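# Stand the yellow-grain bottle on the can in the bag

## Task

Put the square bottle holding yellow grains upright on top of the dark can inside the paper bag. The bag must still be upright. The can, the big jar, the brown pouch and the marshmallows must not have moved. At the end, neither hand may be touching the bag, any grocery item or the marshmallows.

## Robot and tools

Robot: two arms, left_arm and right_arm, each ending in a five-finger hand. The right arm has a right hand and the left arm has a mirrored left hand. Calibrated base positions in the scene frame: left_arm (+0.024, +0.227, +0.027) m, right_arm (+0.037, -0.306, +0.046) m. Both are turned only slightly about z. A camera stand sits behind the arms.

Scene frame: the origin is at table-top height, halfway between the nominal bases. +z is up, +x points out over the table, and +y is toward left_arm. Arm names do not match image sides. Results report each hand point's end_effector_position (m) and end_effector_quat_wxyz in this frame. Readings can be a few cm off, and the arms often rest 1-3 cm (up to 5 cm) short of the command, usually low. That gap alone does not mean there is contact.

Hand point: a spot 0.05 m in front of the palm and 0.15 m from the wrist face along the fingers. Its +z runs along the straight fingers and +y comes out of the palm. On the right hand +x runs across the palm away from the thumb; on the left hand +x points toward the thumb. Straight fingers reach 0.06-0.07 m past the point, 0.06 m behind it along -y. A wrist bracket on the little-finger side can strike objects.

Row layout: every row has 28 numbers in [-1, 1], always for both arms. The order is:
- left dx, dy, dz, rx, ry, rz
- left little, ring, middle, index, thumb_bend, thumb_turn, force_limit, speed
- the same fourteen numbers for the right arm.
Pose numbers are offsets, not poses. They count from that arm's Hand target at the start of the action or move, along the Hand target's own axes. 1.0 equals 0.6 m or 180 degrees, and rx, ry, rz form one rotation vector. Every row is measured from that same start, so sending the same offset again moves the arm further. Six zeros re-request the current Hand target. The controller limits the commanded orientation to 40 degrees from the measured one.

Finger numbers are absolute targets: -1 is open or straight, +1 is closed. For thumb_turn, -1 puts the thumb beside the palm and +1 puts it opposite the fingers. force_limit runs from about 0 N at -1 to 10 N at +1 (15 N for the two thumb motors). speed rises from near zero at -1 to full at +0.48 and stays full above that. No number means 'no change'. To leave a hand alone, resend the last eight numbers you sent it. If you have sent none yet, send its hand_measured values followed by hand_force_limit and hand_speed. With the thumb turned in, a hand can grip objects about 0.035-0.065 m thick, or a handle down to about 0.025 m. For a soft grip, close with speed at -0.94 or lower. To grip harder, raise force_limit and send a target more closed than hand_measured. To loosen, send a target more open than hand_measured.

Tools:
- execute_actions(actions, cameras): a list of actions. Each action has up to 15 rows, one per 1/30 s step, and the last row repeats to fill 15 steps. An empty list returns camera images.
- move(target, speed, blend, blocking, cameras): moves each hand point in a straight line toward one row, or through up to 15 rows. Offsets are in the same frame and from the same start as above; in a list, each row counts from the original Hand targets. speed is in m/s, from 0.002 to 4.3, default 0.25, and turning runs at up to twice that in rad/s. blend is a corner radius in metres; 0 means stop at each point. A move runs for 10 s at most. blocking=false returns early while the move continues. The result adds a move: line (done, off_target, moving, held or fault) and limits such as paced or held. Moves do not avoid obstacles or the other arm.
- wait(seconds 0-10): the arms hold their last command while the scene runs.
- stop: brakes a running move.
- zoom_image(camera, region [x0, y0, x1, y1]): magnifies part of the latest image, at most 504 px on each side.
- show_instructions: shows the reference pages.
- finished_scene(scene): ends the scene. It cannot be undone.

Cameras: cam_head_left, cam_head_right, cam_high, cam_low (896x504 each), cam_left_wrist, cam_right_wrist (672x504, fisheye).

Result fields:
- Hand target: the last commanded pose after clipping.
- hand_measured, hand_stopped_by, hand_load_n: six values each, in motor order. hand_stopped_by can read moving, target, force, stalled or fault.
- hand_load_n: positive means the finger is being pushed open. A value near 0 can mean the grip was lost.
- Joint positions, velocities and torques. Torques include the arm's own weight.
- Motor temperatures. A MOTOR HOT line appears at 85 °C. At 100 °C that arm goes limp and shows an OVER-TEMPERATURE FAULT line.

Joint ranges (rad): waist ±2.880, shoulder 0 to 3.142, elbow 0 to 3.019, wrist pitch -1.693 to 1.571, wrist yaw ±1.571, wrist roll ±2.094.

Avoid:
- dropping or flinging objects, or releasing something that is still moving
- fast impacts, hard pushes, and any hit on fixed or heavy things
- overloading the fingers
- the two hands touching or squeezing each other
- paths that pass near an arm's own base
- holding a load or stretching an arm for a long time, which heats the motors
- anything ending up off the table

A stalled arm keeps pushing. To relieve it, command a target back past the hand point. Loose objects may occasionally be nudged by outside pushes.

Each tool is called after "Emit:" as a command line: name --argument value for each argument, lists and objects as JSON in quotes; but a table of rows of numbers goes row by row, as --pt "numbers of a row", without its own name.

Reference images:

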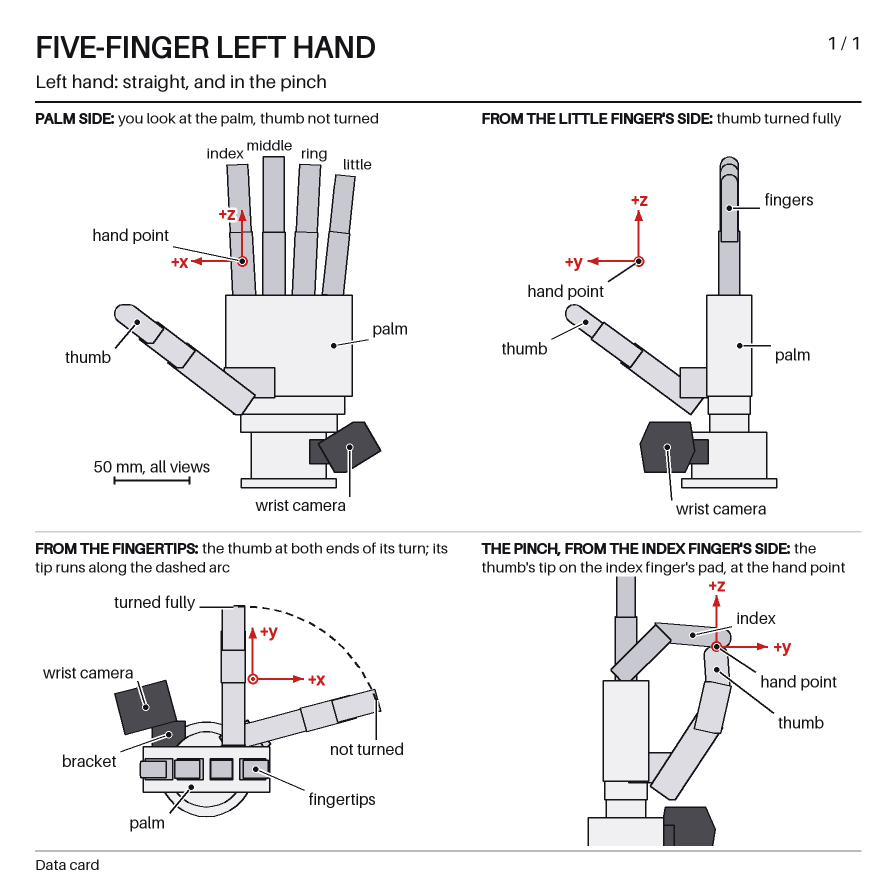

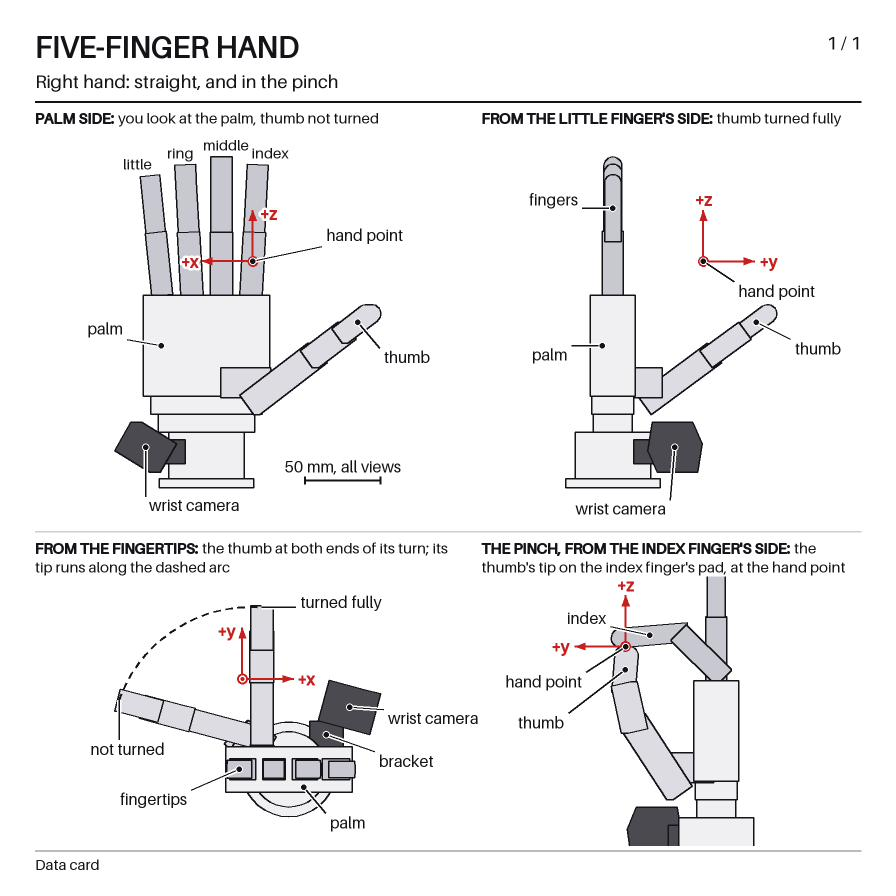

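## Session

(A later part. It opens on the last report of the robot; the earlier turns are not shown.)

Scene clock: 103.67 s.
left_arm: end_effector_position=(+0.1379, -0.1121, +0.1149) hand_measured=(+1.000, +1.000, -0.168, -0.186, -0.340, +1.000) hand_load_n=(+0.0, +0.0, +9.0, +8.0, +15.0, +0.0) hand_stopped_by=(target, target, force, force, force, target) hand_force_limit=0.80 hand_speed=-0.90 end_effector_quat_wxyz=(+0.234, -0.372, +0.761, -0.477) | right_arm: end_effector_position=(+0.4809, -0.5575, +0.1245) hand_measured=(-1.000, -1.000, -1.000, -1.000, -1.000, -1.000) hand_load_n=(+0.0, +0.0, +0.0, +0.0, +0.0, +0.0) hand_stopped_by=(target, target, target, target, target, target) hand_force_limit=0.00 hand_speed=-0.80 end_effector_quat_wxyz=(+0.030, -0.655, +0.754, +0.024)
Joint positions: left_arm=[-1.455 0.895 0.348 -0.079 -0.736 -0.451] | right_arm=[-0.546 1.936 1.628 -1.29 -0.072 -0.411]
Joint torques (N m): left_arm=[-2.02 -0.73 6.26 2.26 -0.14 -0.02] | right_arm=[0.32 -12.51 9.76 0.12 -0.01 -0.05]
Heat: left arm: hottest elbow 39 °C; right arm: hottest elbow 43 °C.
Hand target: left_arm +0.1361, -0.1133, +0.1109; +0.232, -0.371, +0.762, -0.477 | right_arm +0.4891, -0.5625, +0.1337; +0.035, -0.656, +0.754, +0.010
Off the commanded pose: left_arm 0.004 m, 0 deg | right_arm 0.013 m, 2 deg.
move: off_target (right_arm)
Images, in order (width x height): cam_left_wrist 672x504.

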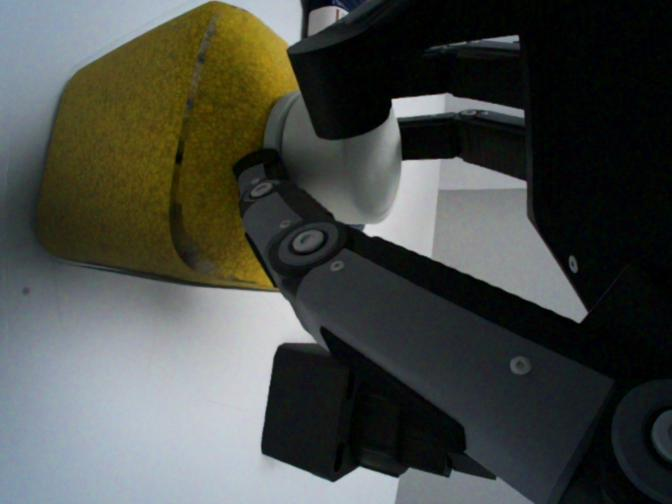

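Emit:
move --target '[0,-0.2097,-0.1023,0,0,0,1,1,0.4,0.4,0.2,1,0.8,-0.9,0,0,0,0,0,0,-1,-1,-1,-1,-1,-1,0,-0.8]' --speed 0.12 --cameras '["cam_left_wrist","cam_head_left","cam_head_right"]'

Scene clock: 127.00 s.
left_arm: end_effector_position=(+0.1361, -0.1024, +0.2195) hand_measured=(+1.000, +1.000, -0.166, -0.184, -0.336, +1.000) hand_load_n=(+0.0, +0.5, +0.0, +0.0, +0.0, +0.0) hand_stopped_by=(target, target, force, force, force, target) hand_force_limit=0.80 hand_speed=-0.90 end_effector_quat_wxyz=(+0.241, -0.365, +0.776, -0.454) | right_arm: end_effector_position=(+0.4809, -0.5575, +0.1245) hand_measured=(-1.000, -1.000, -1.000, -1.000, -1.000, -1.000) hand_load_n=(+0.0, +0.0, +0.0, +0.0, +0.0, +0.0) hand_stopped_by=(target, target, target, target, target, target) hand_force_limit=0.00 hand_speed=-0.80 end_effector_quat_wxyz=(+0.030, -0.655, +0.754, +0.024)
Joint positions: left_arm=[-1.455 0.734 0.604 -0.554 -0.73 -0.45] | right_arm=[-0.546 1.936 1.628 -1.29 -0.072 -0.411]
Joint torques (N m): left_arm=[-1.9 -1.61 11.19 1.36 -0.43 -0.04] | right_arm=[0.44 -13.39 9.78 -0.01 -0.02 -0.09]
Heat: left arm: hottest elbow 39 °C; right arm: hottest elbow 43 °C.
Hand target: left_arm +0.1362, -0.1133, +0.2509; +0.232, -0.371, +0.762, -0.477 | right_arm +0.4891, -0.5625, +0.1337; +0.035, -0.656, +0.754, +0.010
Off the commanded pose: left_arm 0.033 m, 3 deg | right_arm 0.013 m, 2 deg.
move: off_target (left_arm, right_arm)
Images, in order (width x height): cam_head_left 896x504, cam_head_right 896x504, cam_left_wrist 672x504.

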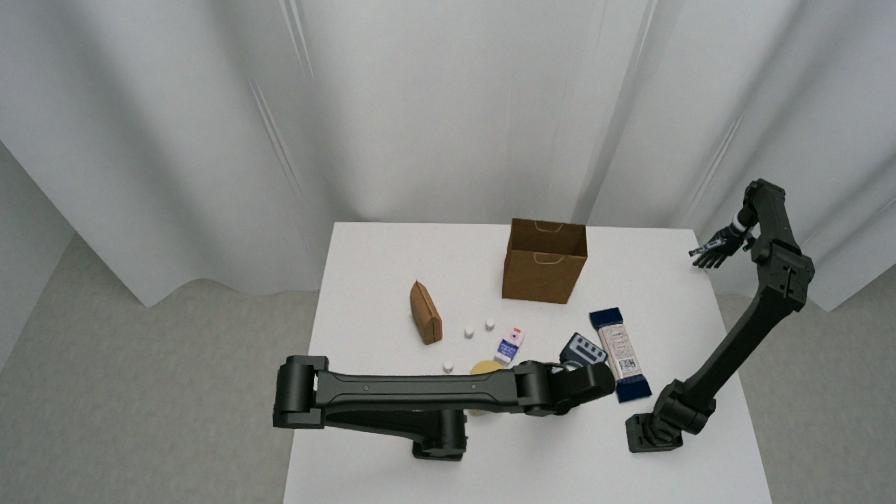

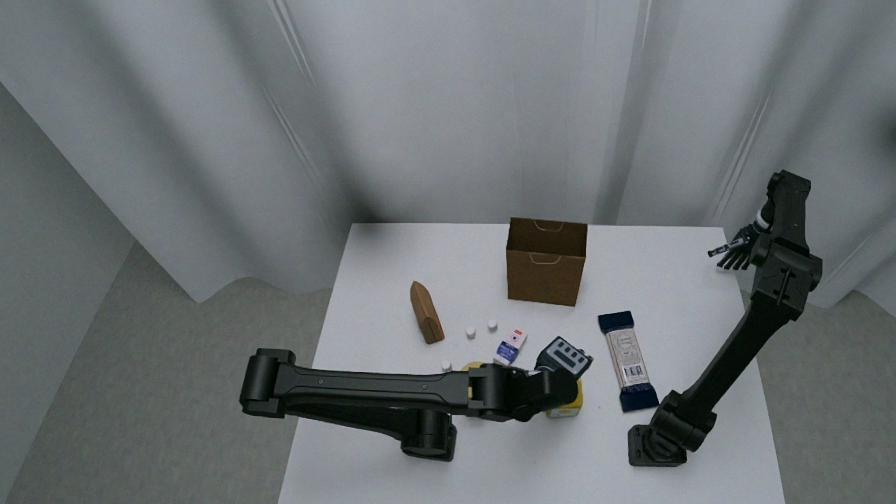

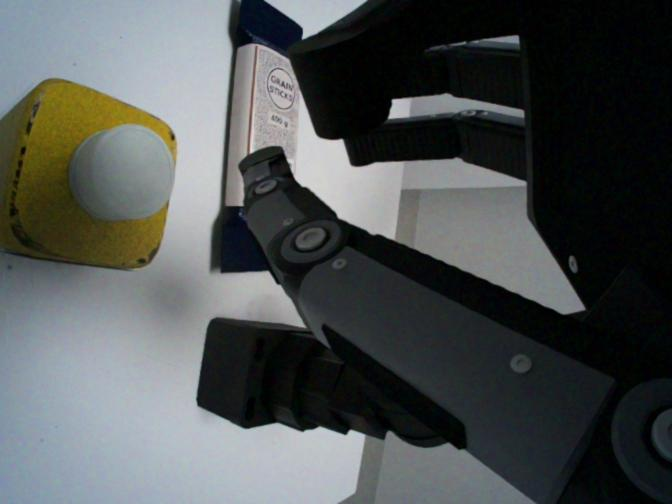

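Emit:
zoom_image --camera "cam_left_wrist" --region '[0, 60, 200, 280]'

Scaled by 2.291 from the camera's 672x504 image, which has a finer 960x720 frame.

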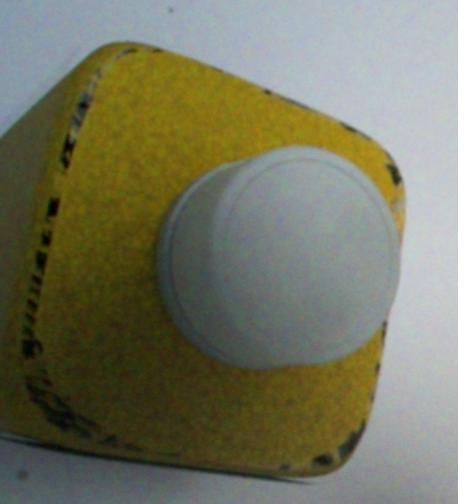

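Emit:
move --target '[-0.0258,0.1517,0.0347,0,0,0,1,1,-0.5,-0.5,-0.5,1,0.8,0,0,0,0,0,0,0,-1,-1,-1,-1,-1,-1,0,-0.8]' --speed 0.08 --cameras '["cam_left_wrist"]'

Emit:
zoom_image --camera "cam_left_wrist" --region '[0, 60, 320, 340]'

Scene clock: 151.83 s.
left_arm: end_effector_position=(+0.1327, -0.0829, +0.1533) hand_measured=(+1.000, +1.000, -0.500, -0.500, -0.500, +1.000) hand_load_n=(+0.0, +0.0, +0.0, +0.0, +0.0, +0.0) hand_stopped_by=(target, target, target, target, target, target) hand_force_limit=0.80 hand_speed=0.00 end_effector_quat_wxyz=(+0.241, -0.369, +0.769, -0.463) | right_arm: end_effector_position=(+0.4809, -0.5575, +0.1245) hand_measured=(-1.000, -1.000, -1.000, -1.000, -1.000, -1.000) hand_load_n=(+0.0, +0.0, +0.0, +0.0, +0.0, +0.0) hand_stopped_by=(target, target, target, target, target, target) hand_force_limit=0.00 hand_speed=-0.80 end_effector_quat_wxyz=(+0.030, -0.655, +0.754, +0.024)
Joint positions: left_arm=[-1.473 0.703 0.406 -0.377 -0.751 -0.466] | right_arm=[-0.546 1.936 1.628 -1.29 -0.072 -0.411]
Joint torques (N m): left_arm=[-2.84 -0.79 7.17 2.39 -0.43 -0.1] | right_arm=[0.09 -13.1 9.8 0.02 0 -0.07]
Heat: left arm: hottest elbow 41 °C; right arm: hottest elbow 44 °C.
Hand target: left_arm +0.1291, -0.0881, +0.1600; +0.232, -0.372, +0.762, -0.477 | right_arm +0.4891, -0.5625, +0.1337; +0.035, -0.656, +0.754, +0.010
Off the commanded pose: left_arm 0.009 m, 2 deg | right_arm 0.013 m, 2 deg.
move: off_target (right_arm)
Images, in order (width x height): cam_left_wrist 672x504.

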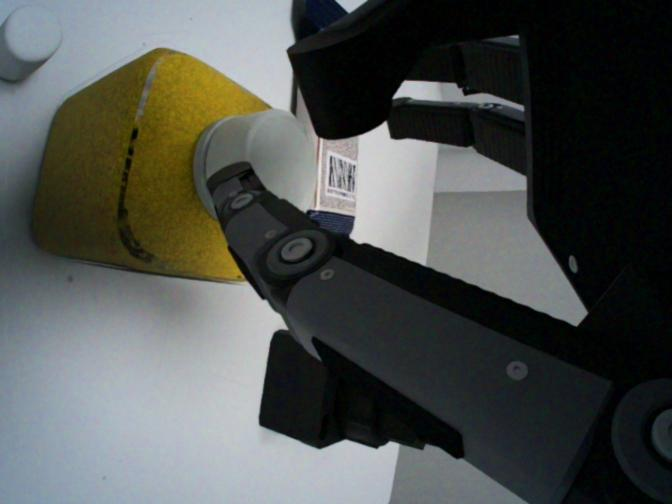

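Scaled by 1.575 from the camera's 672x504 image, which has a finer 960x720 frame.

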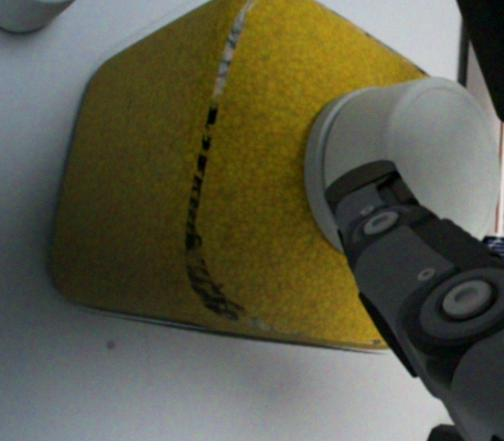

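Emit:
zoom_image --camera "cam_left_wrist" --region '[180, 90, 340, 250]'

Scaled by 3.150 from the camera's 672x504 image, which has a finer 960x720 frame.

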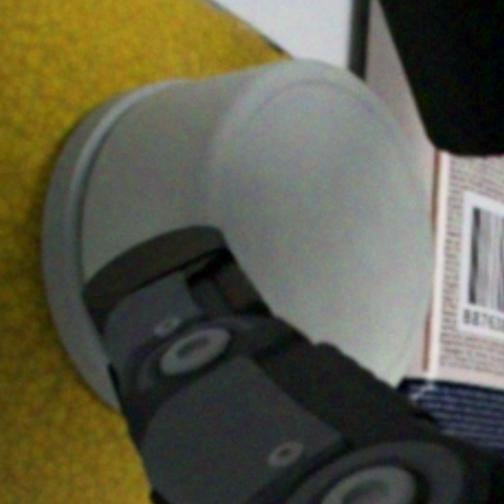

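Emit:
move --target '[-0.0041,0.0576,0.0339,0,0,0,1,1,-0.45,-0.45,-0.5,1,0.8,0,0,0,0,0,0,0,-1,-1,-1,-1,-1,-1,0,-0.8]' --speed 0.08 --cameras '["cam_left_wrist"]'

Emit:
zoom_image --camera "cam_left_wrist" --region '[200, 60, 420, 260]'

Scene clock: 173.43 s.
left_arm: end_effector_position=(+0.1312, -0.0857, +0.1202) hand_measured=(+1.000, +1.000, -0.450, -0.450, -0.500, +1.000) hand_load_n=(+0.0, +0.0, +0.0, +0.0, +0.0, +0.0) hand_stopped_by=(target, target, target, target, target, target) hand_force_limit=0.80 hand_speed=0.00 end_effector_quat_wxyz=(+0.232, -0.371, +0.764, -0.475) | right_arm: end_effector_position=(+0.4809, -0.5575, +0.1245) hand_measured=(-1.000, -1.000, -1.000, -1.000, -1.000, -1.000) hand_load_n=(+0.0, +0.0, +0.0, +0.0, +0.0, +0.0) hand_stopped_by=(target, target, target, target, target, target) hand_force_limit=0.00 hand_speed=-0.80 end_effector_quat_wxyz=(+0.030, -0.655, +0.754, +0.024)
Joint positions: left_arm=[-1.473 0.755 0.316 -0.203 -0.743 -0.466] | right_arm=[-0.546 1.936 1.628 -1.29 -0.072 -0.411]
Joint torques (N m): left_arm=[-1.2 0.62 6.78 2.26 -0.15 0.13] | right_arm=[0.32 -12.69 9.77 0.06 0 -0.06]
Heat: left arm: hottest elbow 41 °C; right arm: hottest elbow 44 °C.
Hand target: left_arm +0.1330, -0.0881, +0.1201; +0.232, -0.372, +0.762, -0.477 | right_arm +0.4891, -0.5625, +0.1337; +0.035, -0.656, +0.754, +0.010
Off the commanded pose: left_arm 0.003 m, 0 deg | right_arm 0.013 m, 2 deg.
move: off_target (right_arm)
Images, in order (width x height): cam_left_wrist 672x504.

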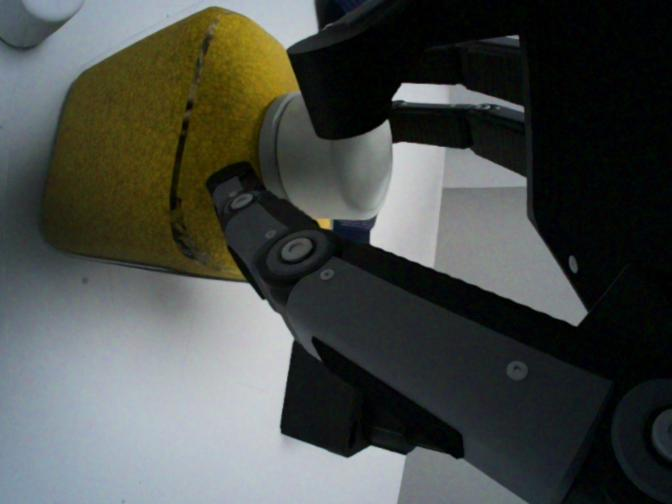

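Scaled by 2.291 from the camera's 672x504 image, which has a finer 960x720 frame.

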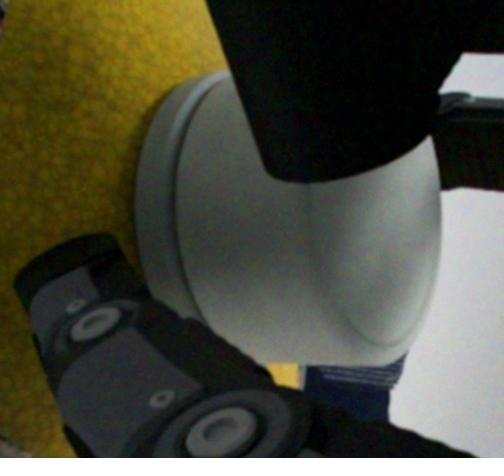

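Emit:
move --target '[-0.005,0.0233,0.0093,0,0,0,1,1,-0.35,-0.35,-0.42,1,-0.3,-0.6,0,0,0,0,0,0,-1,-1,-1,-1,-1,-1,0,-0.8]' --speed 0.05 --cameras '["cam_left_wrist"]'

Emit:
zoom_image --camera "cam_left_wrist" --region '[200, 60, 420, 260]'

Scene clock: 183.93 s.
left_arm: end_effector_position=(+0.1311, -0.0880, +0.1149) hand_measured=(+1.000, +1.000, -0.350, -0.350, -0.420, +1.000) hand_load_n=(+0.0, +0.0, +0.0, +0.0, -1.0, -1.5) hand_stopped_by=(target, target, target, target, target, target) hand_force_limit=-0.30 hand_speed=-0.60 end_effector_quat_wxyz=(+0.227, -0.373, +0.757, -0.486) | right_arm: end_effector_position=(+0.4809, -0.5575, +0.1245) hand_measured=(-1.000, -1.000, -1.000, -1.000, -1.000, -1.000) hand_load_n=(+0.0, +0.0, +0.0, +0.0, +0.0, +0.0) hand_stopped_by=(target, target, target, target, target, target) hand_force_limit=0.00 hand_speed=-0.80 end_effector_quat_wxyz=(+0.030, -0.655, +0.754, +0.024)
Joint positions: left_arm=[-1.473 0.766 0.29 -0.138 -0.741 -0.465] | right_arm=[-0.546 1.936 1.628 -1.29 -0.072 -0.411]
Joint torques (N m): left_arm=[-0.91 1.38 6.11 2.17 0.02 0.13] | right_arm=[0.03 -12.75 9.88 0.06 -0.01 -0.11]
Heat: left arm: hottest elbow 41 °C; right arm: hottest elbow 44 °C.
Hand target: left_arm +0.1340, -0.0850, +0.1051; +0.232, -0.372, +0.762, -0.477 | right_arm +0.4891, -0.5625, +0.1337; +0.035, -0.656, +0.754, +0.010
Off the commanded pose: left_arm 0.011 m, 1 deg | right_arm 0.013 m, 2 deg.
move: off_target (left_arm, right_arm)
Images, in order (width x height): cam_left_wrist 672x504.

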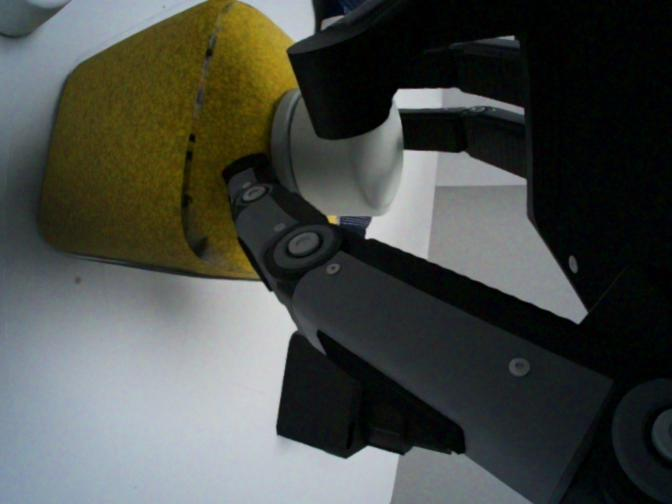

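Scaled by 2.291 from the camera's 672x504 image, which has a finer 960x720 frame.

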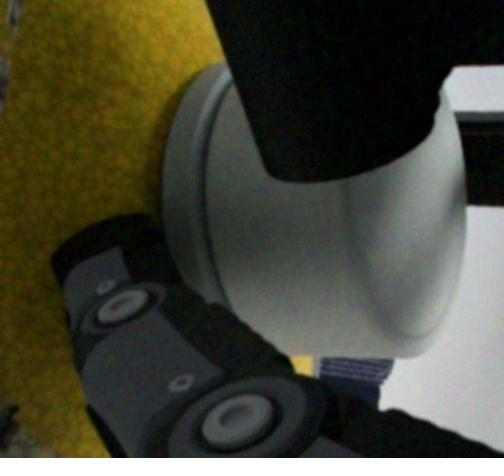

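Emit:
move --target '[0,-0.052,-0.0254,0,0,0,1,1,-0.42,-0.42,-0.5,1,-0.3,-0.3,0,0,0,0,0,0,-1,-1,-1,-1,-1,-1,0,-0.8]' --speed 0.06 --cameras '["cam_left_wrist"]'

Emit:
zoom_image --camera "cam_left_wrist" --region '[200, 60, 420, 260]'

Scene clock: 198.13 s.
left_arm: end_effector_position=(+0.1301, -0.0742, +0.1164) hand_measured=(+1.000, +1.000, -0.420, -0.420, -0.500, +1.000) hand_load_n=(+0.0, +0.0, -0.5, +1.5, +0.0, +0.0) hand_stopped_by=(target, target, target, target, target, target) hand_force_limit=-0.30 hand_speed=-0.30 end_effector_quat_wxyz=(+0.235, -0.368, +0.771, -0.464) | right_arm: end_effector_position=(+0.4809, -0.5575, +0.1245) hand_measured=(-1.000, -1.000, -1.000, -1.000, -1.000, -1.000) hand_load_n=(+0.0, +0.0, +0.0, +0.0, +0.0, +0.5) hand_stopped_by=(target, target, target, target, target, target) hand_force_limit=0.00 hand_speed=-0.80 end_effector_quat_wxyz=(+0.030, -0.655, +0.754, +0.024)
Joint positions: left_arm=[-1.471 0.718 0.309 -0.26 -0.738 -0.466] | right_arm=[-0.546 1.936 1.628 -1.29 -0.072 -0.411]
Joint torques (N m): left_arm=[-0.91 0.32 9.94 1.01 -0.15 0.09] | right_arm=[0.79 -13.33 9.92 0.17 0.05 -0.06]
Heat: left arm: hottest elbow 40 °C; right arm: hottest elbow 44 °C.
Hand target: left_arm +0.1340, -0.0850, +0.1398; +0.232, -0.372, +0.762, -0.477 | right_arm +0.4891, -0.5625, +0.1337; +0.035, -0.656, +0.754, +0.010
Off the commanded pose: left_arm 0.026 m, 2 deg | right_arm 0.013 m, 2 deg.
move: off_target (left_arm, right_arm)
Images, in order (width x height): cam_left_wrist 672x504.

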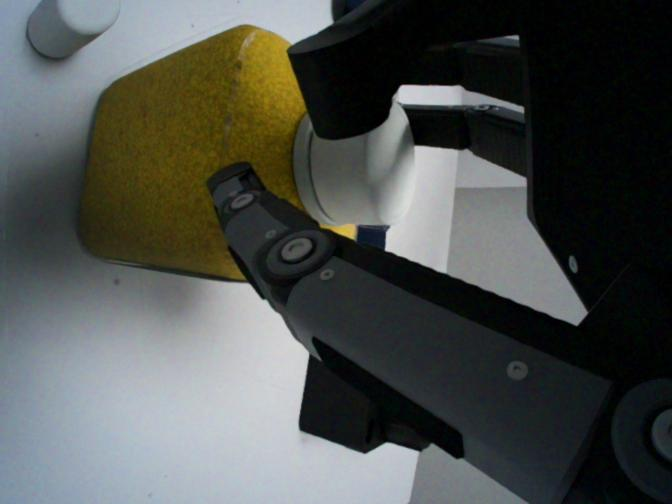

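Scaled by 2.291 from the camera's 672x504 image, which has a finer 960x720 frame.

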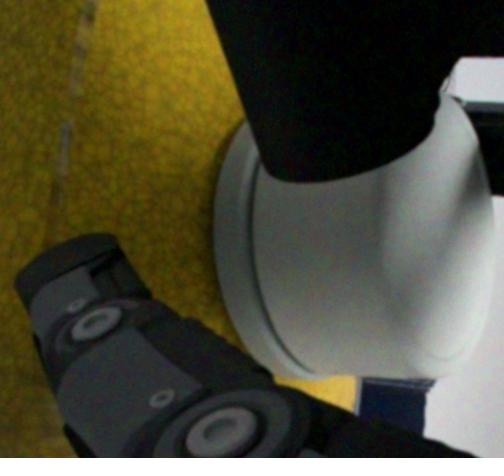

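Emit:
zoom_image --camera "cam_left_wrist" --region '[280, 90, 440, 250]'

Scaled by 3.150 from the camera's 672x504 image, which has a finer 960x720 frame.

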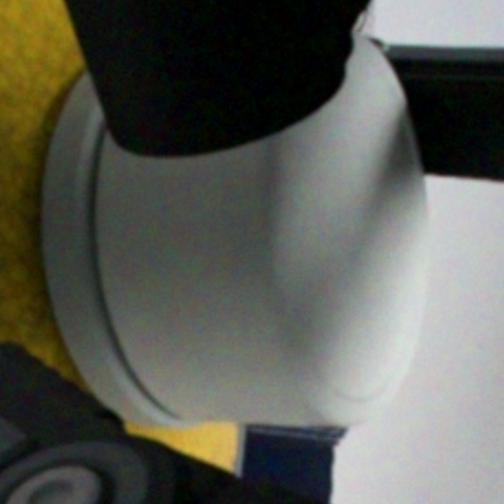

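Emit:
move --target '[0.009,-0.0218,0.0065,0,0,0,1,1,-0.45,-0.45,-0.5,1,-0.3,-0.3,0,0,0,0,0,0,-1,-1,-1,-1,-1,-1,0,-0.8]' --speed 0.06 --cameras '["cam_left_wrist"]'

Emit:
zoom_image --camera "cam_left_wrist" --region '[260, 90, 420, 250]'

Scene clock: 214.07 s.
left_arm: end_effector_position=(+0.1327, -0.0813, +0.1284) hand_measured=(+1.000, +1.000, -0.450, -0.450, -0.500, +1.000) hand_load_n=(+0.0, +0.0, +0.0, +0.0, +0.0, +0.0) hand_stopped_by=(target, target, target, target, target, target) hand_force_limit=-0.30 hand_speed=-0.30 end_effector_quat_wxyz=(+0.233, -0.368, +0.770, -0.467) | right_arm: end_effector_position=(+0.4809, -0.5575, +0.1245) hand_measured=(-1.000, -1.000, -1.000, -1.000, -1.000, -1.000) hand_load_n=(+0.0, +0.0, +0.0, +0.0, +0.0, +0.0) hand_stopped_by=(target, target, target, target, target, target) hand_force_limit=0.00 hand_speed=-0.80 end_effector_quat_wxyz=(+0.030, -0.655, +0.754, +0.024)
Joint positions: left_arm=[-1.459 0.724 0.339 -0.271 -0.727 -0.456] | right_arm=[-0.546 1.936 1.628 -1.29 -0.072 -0.411]
Joint torques (N m): left_arm=[-0.79 0.91 10.59 1.52 -0.16 0.18] | right_arm=[-0.62 -12.69 9.87 -0.08 0 -0.03]
Heat: left arm: hottest elbow 41 °C; right arm: hottest elbow 44 °C.
Hand target: left_arm +0.1379, -0.0949, +0.1498; +0.232, -0.372, +0.762, -0.477 | right_arm +0.4891, -0.5625, +0.1337; +0.035, -0.656, +0.754, +0.010
Off the commanded pose: left_arm 0.026 m, 1 deg | right_arm 0.013 m, 2 deg.
move: off_target (left_arm, right_arm)
Images, in order (width x height): cam_left_wrist 672x504.

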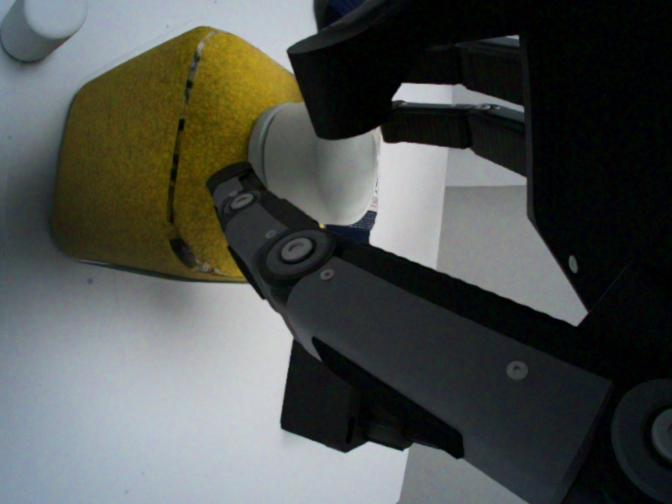

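Scaled by 3.150 from the camera's 672x504 image, which has a finer 960x720 frame.

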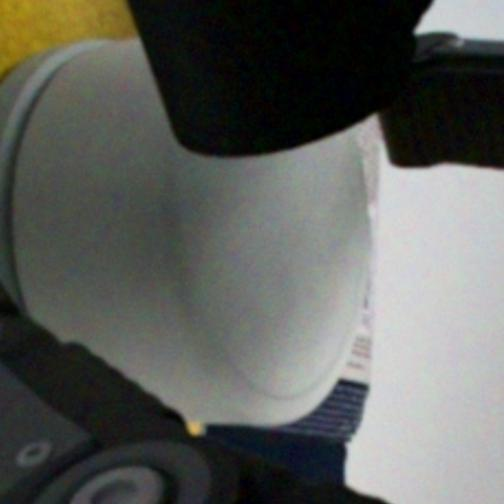

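Emit:
move --pt "0 0 0 0 0 0 1 1 0.1 0.1 0.0 1 -0.5 -0.9 0 0 0 0 0 0 -1 -1 -1 -1 -1 -1 0 -0.8" --pt "0 0 0 0 0 0 1 1 0.4 0.4 0.2 1 0.9 -0.9 0 0 0 0 0 0 -1 -1 -1 -1 -1 -1 0 -0.8" --speed 0.06 --cameras '["cam_left_wrist"]'

Emit:
zoom_image --camera "cam_left_wrist" --region '[200, 60, 420, 260]'

Scene clock: 224.87 s.
left_arm: end_effector_position=(+0.1336, -0.0816, +0.1291) hand_measured=(+1.000, +1.000, -0.092, -0.166, -0.338, +1.000) hand_load_n=(+0.0, +0.0, +12.0, +9.0, +14.5, +1.0) hand_stopped_by=(target, target, force, force, force, target) hand_force_limit=0.90 hand_speed=-0.90 end_effector_quat_wxyz=(+0.233, -0.369, +0.769, -0.467) | right_arm: end_effector_position=(+0.4809, -0.5575, +0.1245) hand_measured=(-1.000, -1.000, -1.000, -1.000, -1.000, -1.000) hand_load_n=(+0.0, +0.0, +0.0, +0.0, +0.0, +0.0) hand_stopped_by=(target, target, target, target, target, target) hand_force_limit=0.00 hand_speed=-0.80 end_effector_quat_wxyz=(+0.030, -0.655, +0.754, +0.024)
Joint positions: left_arm=[-1.456 0.725 0.341 -0.271 -0.726 -0.456] | right_arm=[-0.546 1.936 1.628 -1.29 -0.072 -0.411]
Joint torques (N m): left_arm=[-0.79 0.62 10.45 1.36 -0.12 0.17] | right_arm=[-0.03 -13.16 9.74 -0.05 0 -0.04]
Heat: left arm: hottest elbow 42 °C; right arm: hottest elbow 44 °C.
Hand target: left_arm +0.1380, -0.0949, +0.1498; +0.232, -0.372, +0.762, -0.477 | right_arm +0.4891, -0.5625, +0.1337; +0.035, -0.656, +0.754, +0.010
Off the commanded pose: left_arm 0.025 m, 1 deg | right_arm 0.013 m, 2 deg.
move: off_target (left_arm, right_arm); target 2's new numbers were sent with left_arm's hand 0.025 m and 1 deg from that target
Images, in order (width x height): cam_left_wrist 672x504.

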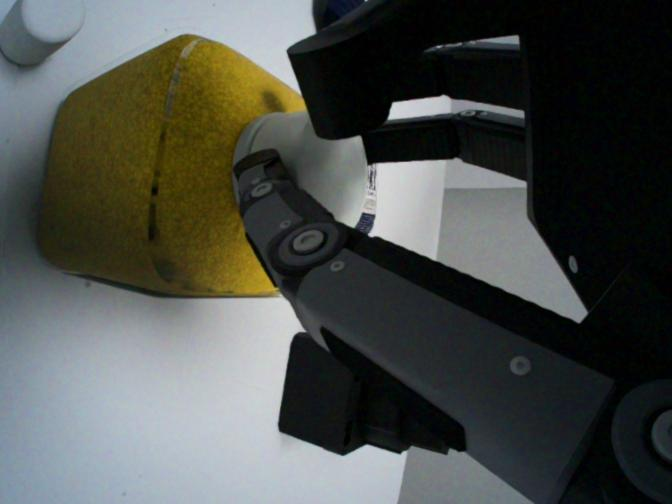

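Scaled by 2.291 from the camera's 672x504 image, which has a finer 960x720 frame.

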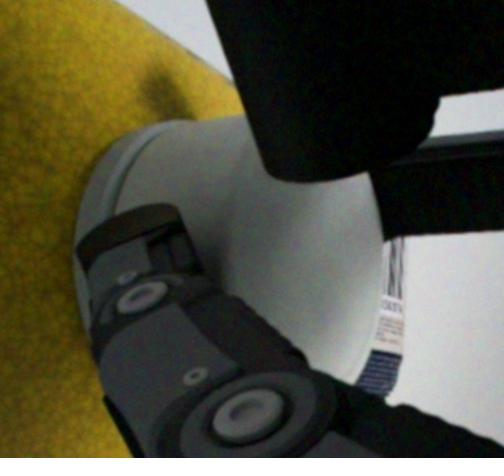

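Emit:
move --target '[0,-0.045,-0.0219,0,0,0,1,1,0.4,0.4,0.2,1,0.9,-0.9,0,0,0,0,0,0,-1,-1,-1,-1,-1,-1,0,-0.8]' --speed 0.03 --cameras '["cam_left_wrist","cam_head_right"]'

Emit:
zoom_image --camera "cam_head_right" --region '[480, 320, 620, 440]'

Scene clock: 229.67 s.
left_arm: end_effector_position=(+0.1319, -0.0720, +0.1320) hand_measured=(+1.000, +1.000, -0.092, -0.166, -0.338, +1.000) hand_load_n=(+0.0, +0.0, +2.5, +8.0, +8.5, +0.0) hand_stopped_by=(target, target, force, force, force, target) hand_force_limit=0.90 hand_speed=-0.90 end_effector_quat_wxyz=(+0.242, -0.360, +0.787, -0.439) | right_arm: end_effector_position=(+0.4809, -0.5575, +0.1245) hand_measured=(-1.000, -1.000, -1.000, -1.000, -1.000, -1.000) hand_load_n=(+0.0, +0.0, +0.0, +0.0, +0.0, +0.5) hand_stopped_by=(target, target, target, target, target, target) hand_force_limit=0.00 hand_speed=-0.80 end_effector_quat_wxyz=(+0.030, -0.655, +0.754, +0.024)
Joint positions: left_arm=[-1.456 0.714 0.38 -0.39 -0.72 -0.452] | right_arm=[-0.546 1.936 1.628 -1.29 -0.072 -0.411]
Joint torques (N m): left_arm=[-0.85 -2.32 12.34 1.74 -0.46 0.15] | right_arm=[0.26 -12.69 9.83 0.38 0.01 -0.07]
Heat: left arm: hottest elbow 42 °C; right arm: hottest elbow 44 °C.
Hand target: left_arm +0.1380, -0.0949, +0.1798; +0.232, -0.372, +0.762, -0.477 | right_arm +0.4891, -0.5625, +0.1337; +0.035, -0.656, +0.754, +0.010
Off the commanded pose: left_arm 0.053 m, 5 deg | right_arm 0.013 m, 2 deg.
move: off_target (left_arm, right_arm)
Images, in order (width x height): cam_head_right 896x504, cam_left_wrist 672x504.

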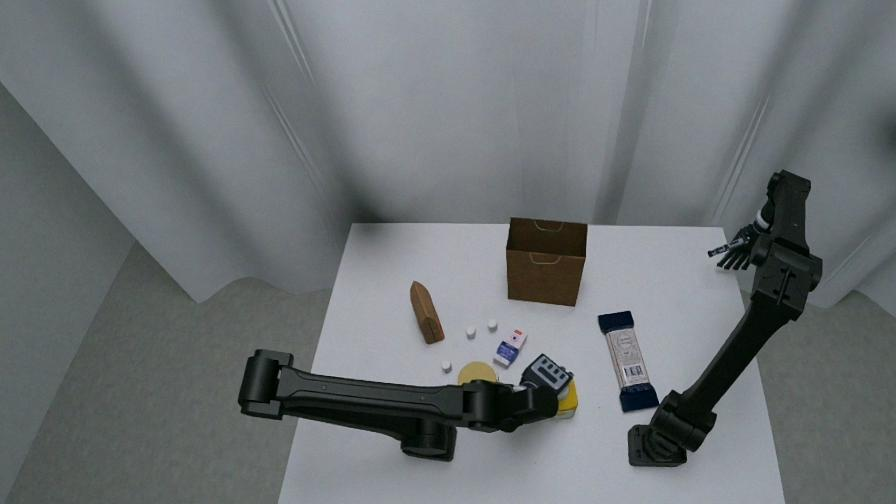

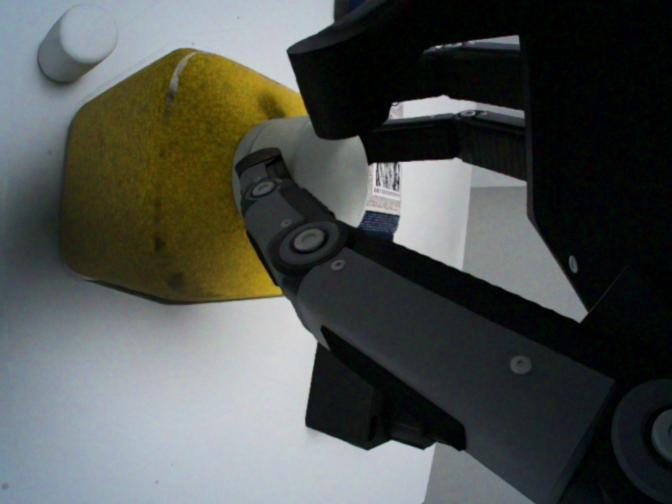

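Scaled by 3.600 from the camera's 896x504 image, which has a finer 1280x720 frame.

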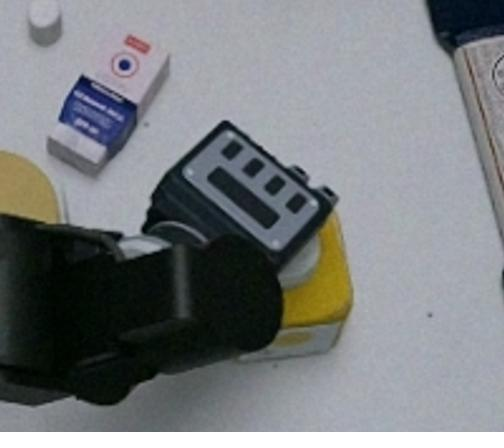

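Emit:
move --target '[0.013,-0.06,-0.0127,0,0,0,1,1,0.4,0.4,0.2,1,0.9,-0.9,0,0,0,0,0,0,-1,-1,-1,-1,-1,-1,0,-0.8]' --speed 0.03 --cameras '["cam_left_wrist","cam_head_right"]'

Emit:
zoom_image --camera "cam_head_right" --region '[480, 320, 620, 440]'

Scene clock: 233.77 s.
left_arm: end_effector_position=(+0.1349, -0.0952, +0.1917) hand_measured=(+1.000, +1.000, -0.092, -0.164, -0.336, +1.000) hand_load_n=(+0.0, +0.0, +0.0, +0.0, +0.5, +0.0) hand_stopped_by=(target, target, force, force, force, target) hand_force_limit=0.90 hand_speed=-0.90 end_effector_quat_wxyz=(+0.233, -0.367, +0.770, -0.466) | right_arm: end_effector_position=(+0.4809, -0.5575, +0.1245) hand_measured=(-1.000, -1.000, -1.000, -1.000, -1.000, -1.000) hand_load_n=(+0.0, +0.0, +0.0, +0.0, +0.0, +0.0) hand_stopped_by=(target, target, target, target, target, target) hand_force_limit=0.00 hand_speed=-0.80 end_effector_quat_wxyz=(+0.030, -0.655, +0.754, +0.024)
Joint positions: left_arm=[-1.453 0.703 0.506 -0.456 -0.721 -0.448] | right_arm=[-0.546 1.936 1.628 -1.29 -0.072 -0.411]
Joint torques (N m): left_arm=[-1.03 0.32 11.22 1.1 -0.16 0.17] | right_arm=[0.15 -12.63 9.52 0.17 -0.02 -0.05]
Heat: left arm: hottest elbow 42 °C; right arm: hottest elbow 44 °C.
Hand target: left_arm +0.1401, -0.1067, +0.2156; +0.232, -0.372, +0.762, -0.477 | right_arm +0.4891, -0.5625, +0.1337; +0.035, -0.656, +0.754, +0.010
Off the commanded pose: left_arm 0.027 m, 2 deg | right_arm 0.013 m, 2 deg.
move: off_target (left_arm, right_arm)
Images, in order (width x height): cam_head_right 896x504, cam_left_wrist 672x504.

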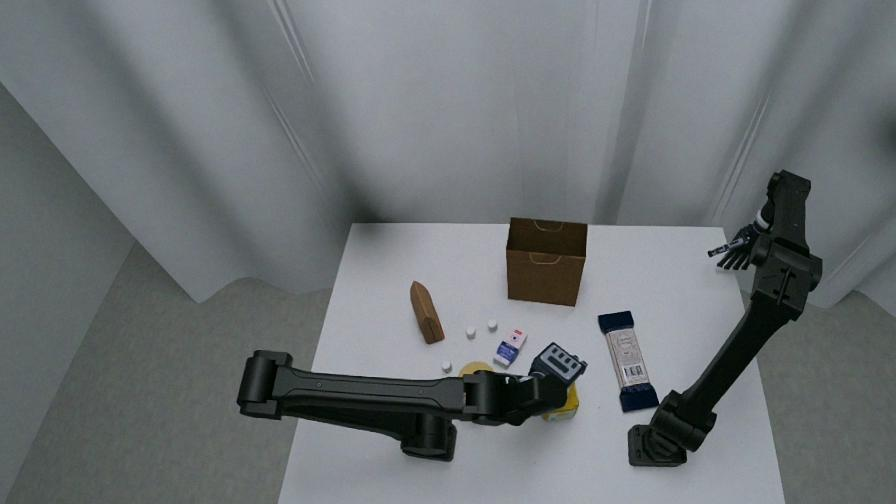

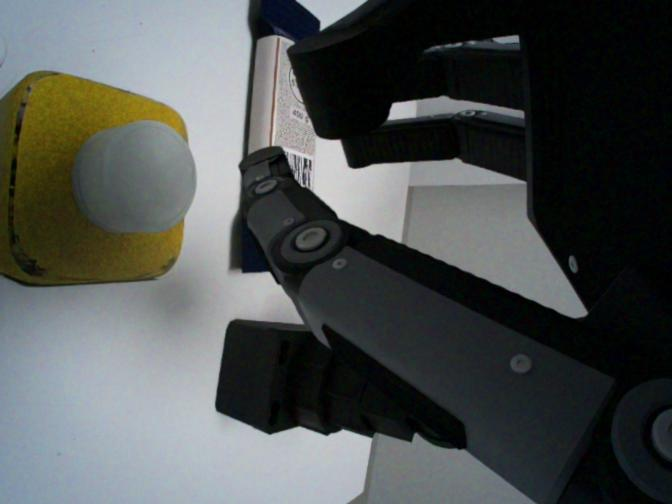

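Scaled by 3.600 from the camera's 896x504 image, which has a finer 1280x720 frame.

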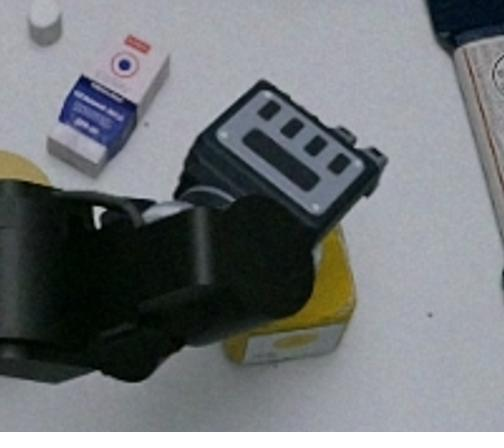

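Emit:
zoom_image --camera "cam_left_wrist" --region '[0, 60, 210, 300]'

Scaled by 2.100 from the camera's 672x504 image, which has a finer 960x720 frame.

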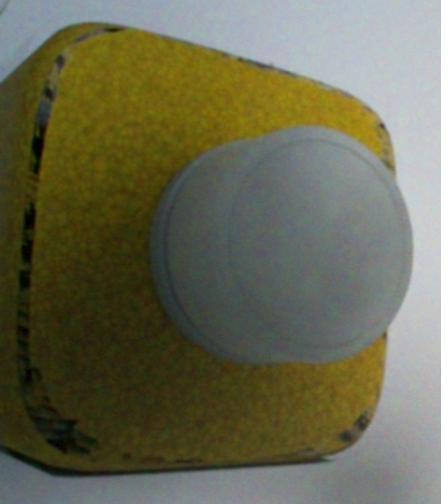

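Emit:
move --target '[-0.0292,0.129,0.0043,0,0,0,1,1,-0.5,-0.5,-0.5,1,0.8,0,0,0,0,0,0,0,-1,-1,-1,-1,-1,-1,0,-0.8]' --speed 0.08 --cameras '["cam_left_wrist"]'

Emit:
zoom_image --camera "cam_left_wrist" --region '[180, 60, 400, 260]'

Scene clock: 261.67 s.
left_arm: end_effector_position=(+0.1296, -0.0679, +0.1384) hand_measured=(+1.000, +1.000, -0.500, -0.500, -0.500, +1.000) hand_load_n=(+0.0, +0.5, +0.0, +0.0, +0.0, +0.0) hand_stopped_by=(target, target, target, target, target, target) hand_force_limit=0.80 hand_speed=0.00 end_effector_quat_wxyz=(+0.241, -0.368, +0.769, -0.463) | right_arm: end_effector_position=(+0.4809, -0.5575, +0.1245) hand_measured=(-1.000, -1.000, -1.000, -1.000, -1.000, -1.000) hand_load_n=(+0.0, +0.0, +0.0, +0.0, +0.0, +0.0) hand_stopped_by=(target, target, target, target, target, target) hand_force_limit=0.00 hand_speed=-0.80 end_effector_quat_wxyz=(+0.030, -0.655, +0.754, +0.024)
Joint positions: left_arm=[-1.485 0.655 0.351 -0.377 -0.761 -0.475] | right_arm=[-0.546 1.936 1.628 -1.29 -0.072 -0.411]
Joint torques (N m): left_arm=[-2.49 -0.5 7.19 2.4 -0.48 -0.11] | right_arm=[0.5 -12.81 9.88 0.18 0.03 -0.04]
Motor temperatures (°C): left_arm=[30 33 45 30 28 31] | right_arm=[27 38 44 31 27 30]
Heat: left arm: hottest elbow 45 °C; right arm: hottest elbow 44 °C.
Hand target: left_arm +0.1261, -0.0734, +0.1449; +0.232, -0.372, +0.762, -0.477 | right_arm +0.4891, -0.5625, +0.1337; +0.035, -0.656, +0.754, +0.010
Off the commanded pose: left_arm 0.009 m, 2 deg | right_arm 0.013 m, 2 deg.
move: off_target (right_arm)
Images, in order (width x height): cam_left_wrist 672x504.

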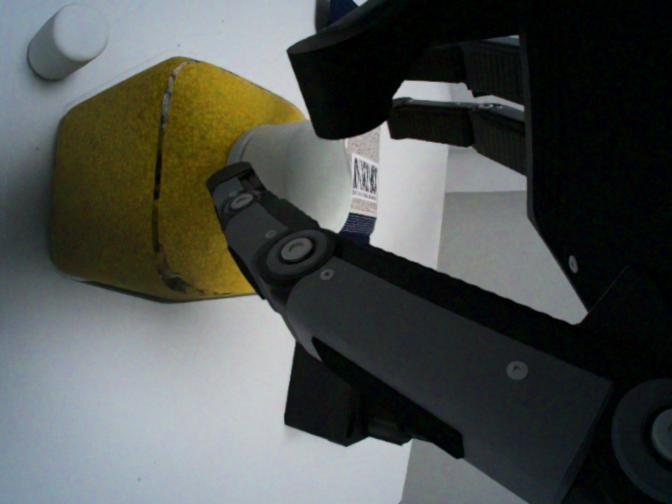

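Scaled by 2.291 from the camera's 672x504 image, which has a finer 960x720 frame.

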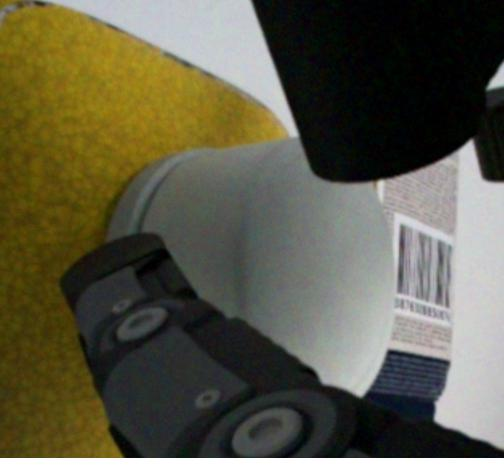

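Emit:
move --target '[0.0115,0.0428,0.0182,0,0,0,1,1,-0.45,-0.45,-0.5,1,0.8,0,0,0,0,0,0,0,-1,-1,-1,-1,-1,-1,0,-0.8]' --speed 0.05 --cameras '["cam_left_wrist"]'

Emit:
zoom_image --camera "cam_left_wrist" --region '[220, 60, 440, 260]'

Scene clock: 269.10 s.
left_arm: end_effector_position=(+0.1242, -0.0735, +0.1171) hand_measured=(+1.000, +1.000, -0.450, -0.450, -0.500, +1.000) hand_load_n=(+0.0, +0.0, +0.0, +0.0, +0.5, +0.0) hand_stopped_by=(target, target, target, target, target, target) hand_force_limit=0.80 hand_speed=0.00 end_effector_quat_wxyz=(+0.238, -0.371, +0.764, -0.471) | right_arm: end_effector_position=(+0.4809, -0.5575, +0.1245) hand_measured=(-1.000, -1.000, -1.000, -1.000, -1.000, -1.000) hand_load_n=(+0.5, +0.0, +0.0, +0.0, +0.0, +0.0) hand_stopped_by=(target, target, target, target, target, target) hand_force_limit=0.00 hand_speed=-0.80 end_effector_quat_wxyz=(+0.030, -0.655, +0.754, +0.024)
Joint positions: left_arm=[-1.516 0.711 0.301 -0.266 -0.786 -0.501] | right_arm=[-0.546 1.936 1.628 -1.29 -0.072 -0.411]
Joint torques (N m): left_arm=[-2.78 1.49 6.98 2.29 -0.42 -0.05] | right_arm=[-0.38 -12.22 9.85 -0.13 0.07 -0.06]
Heat: left arm: hottest elbow 44 °C; right arm: hottest elbow 44 °C.
Hand target: left_arm +0.1207, -0.0778, +0.1169; +0.232, -0.372, +0.762, -0.476 | right_arm +0.4891, -0.5625, +0.1337; +0.035, -0.656, +0.754, +0.010
Off the commanded pose: left_arm 0.006 m, 1 deg | right_arm 0.013 m, 2 deg.
move: off_target (right_arm)
Images, in order (width x height): cam_left_wrist 672x504.

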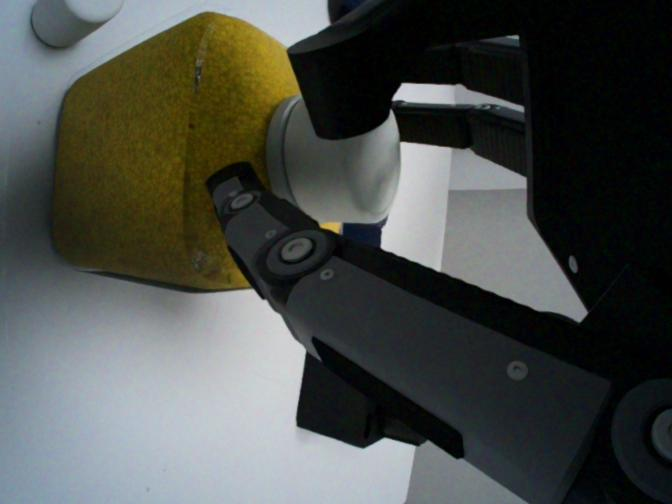

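Scaled by 2.291 from the camera's 672x504 image, which has a finer 960x720 frame.

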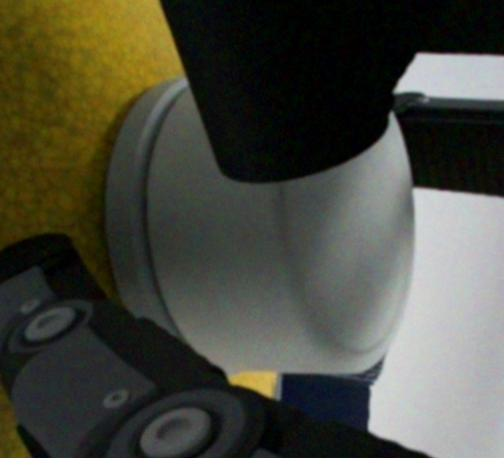

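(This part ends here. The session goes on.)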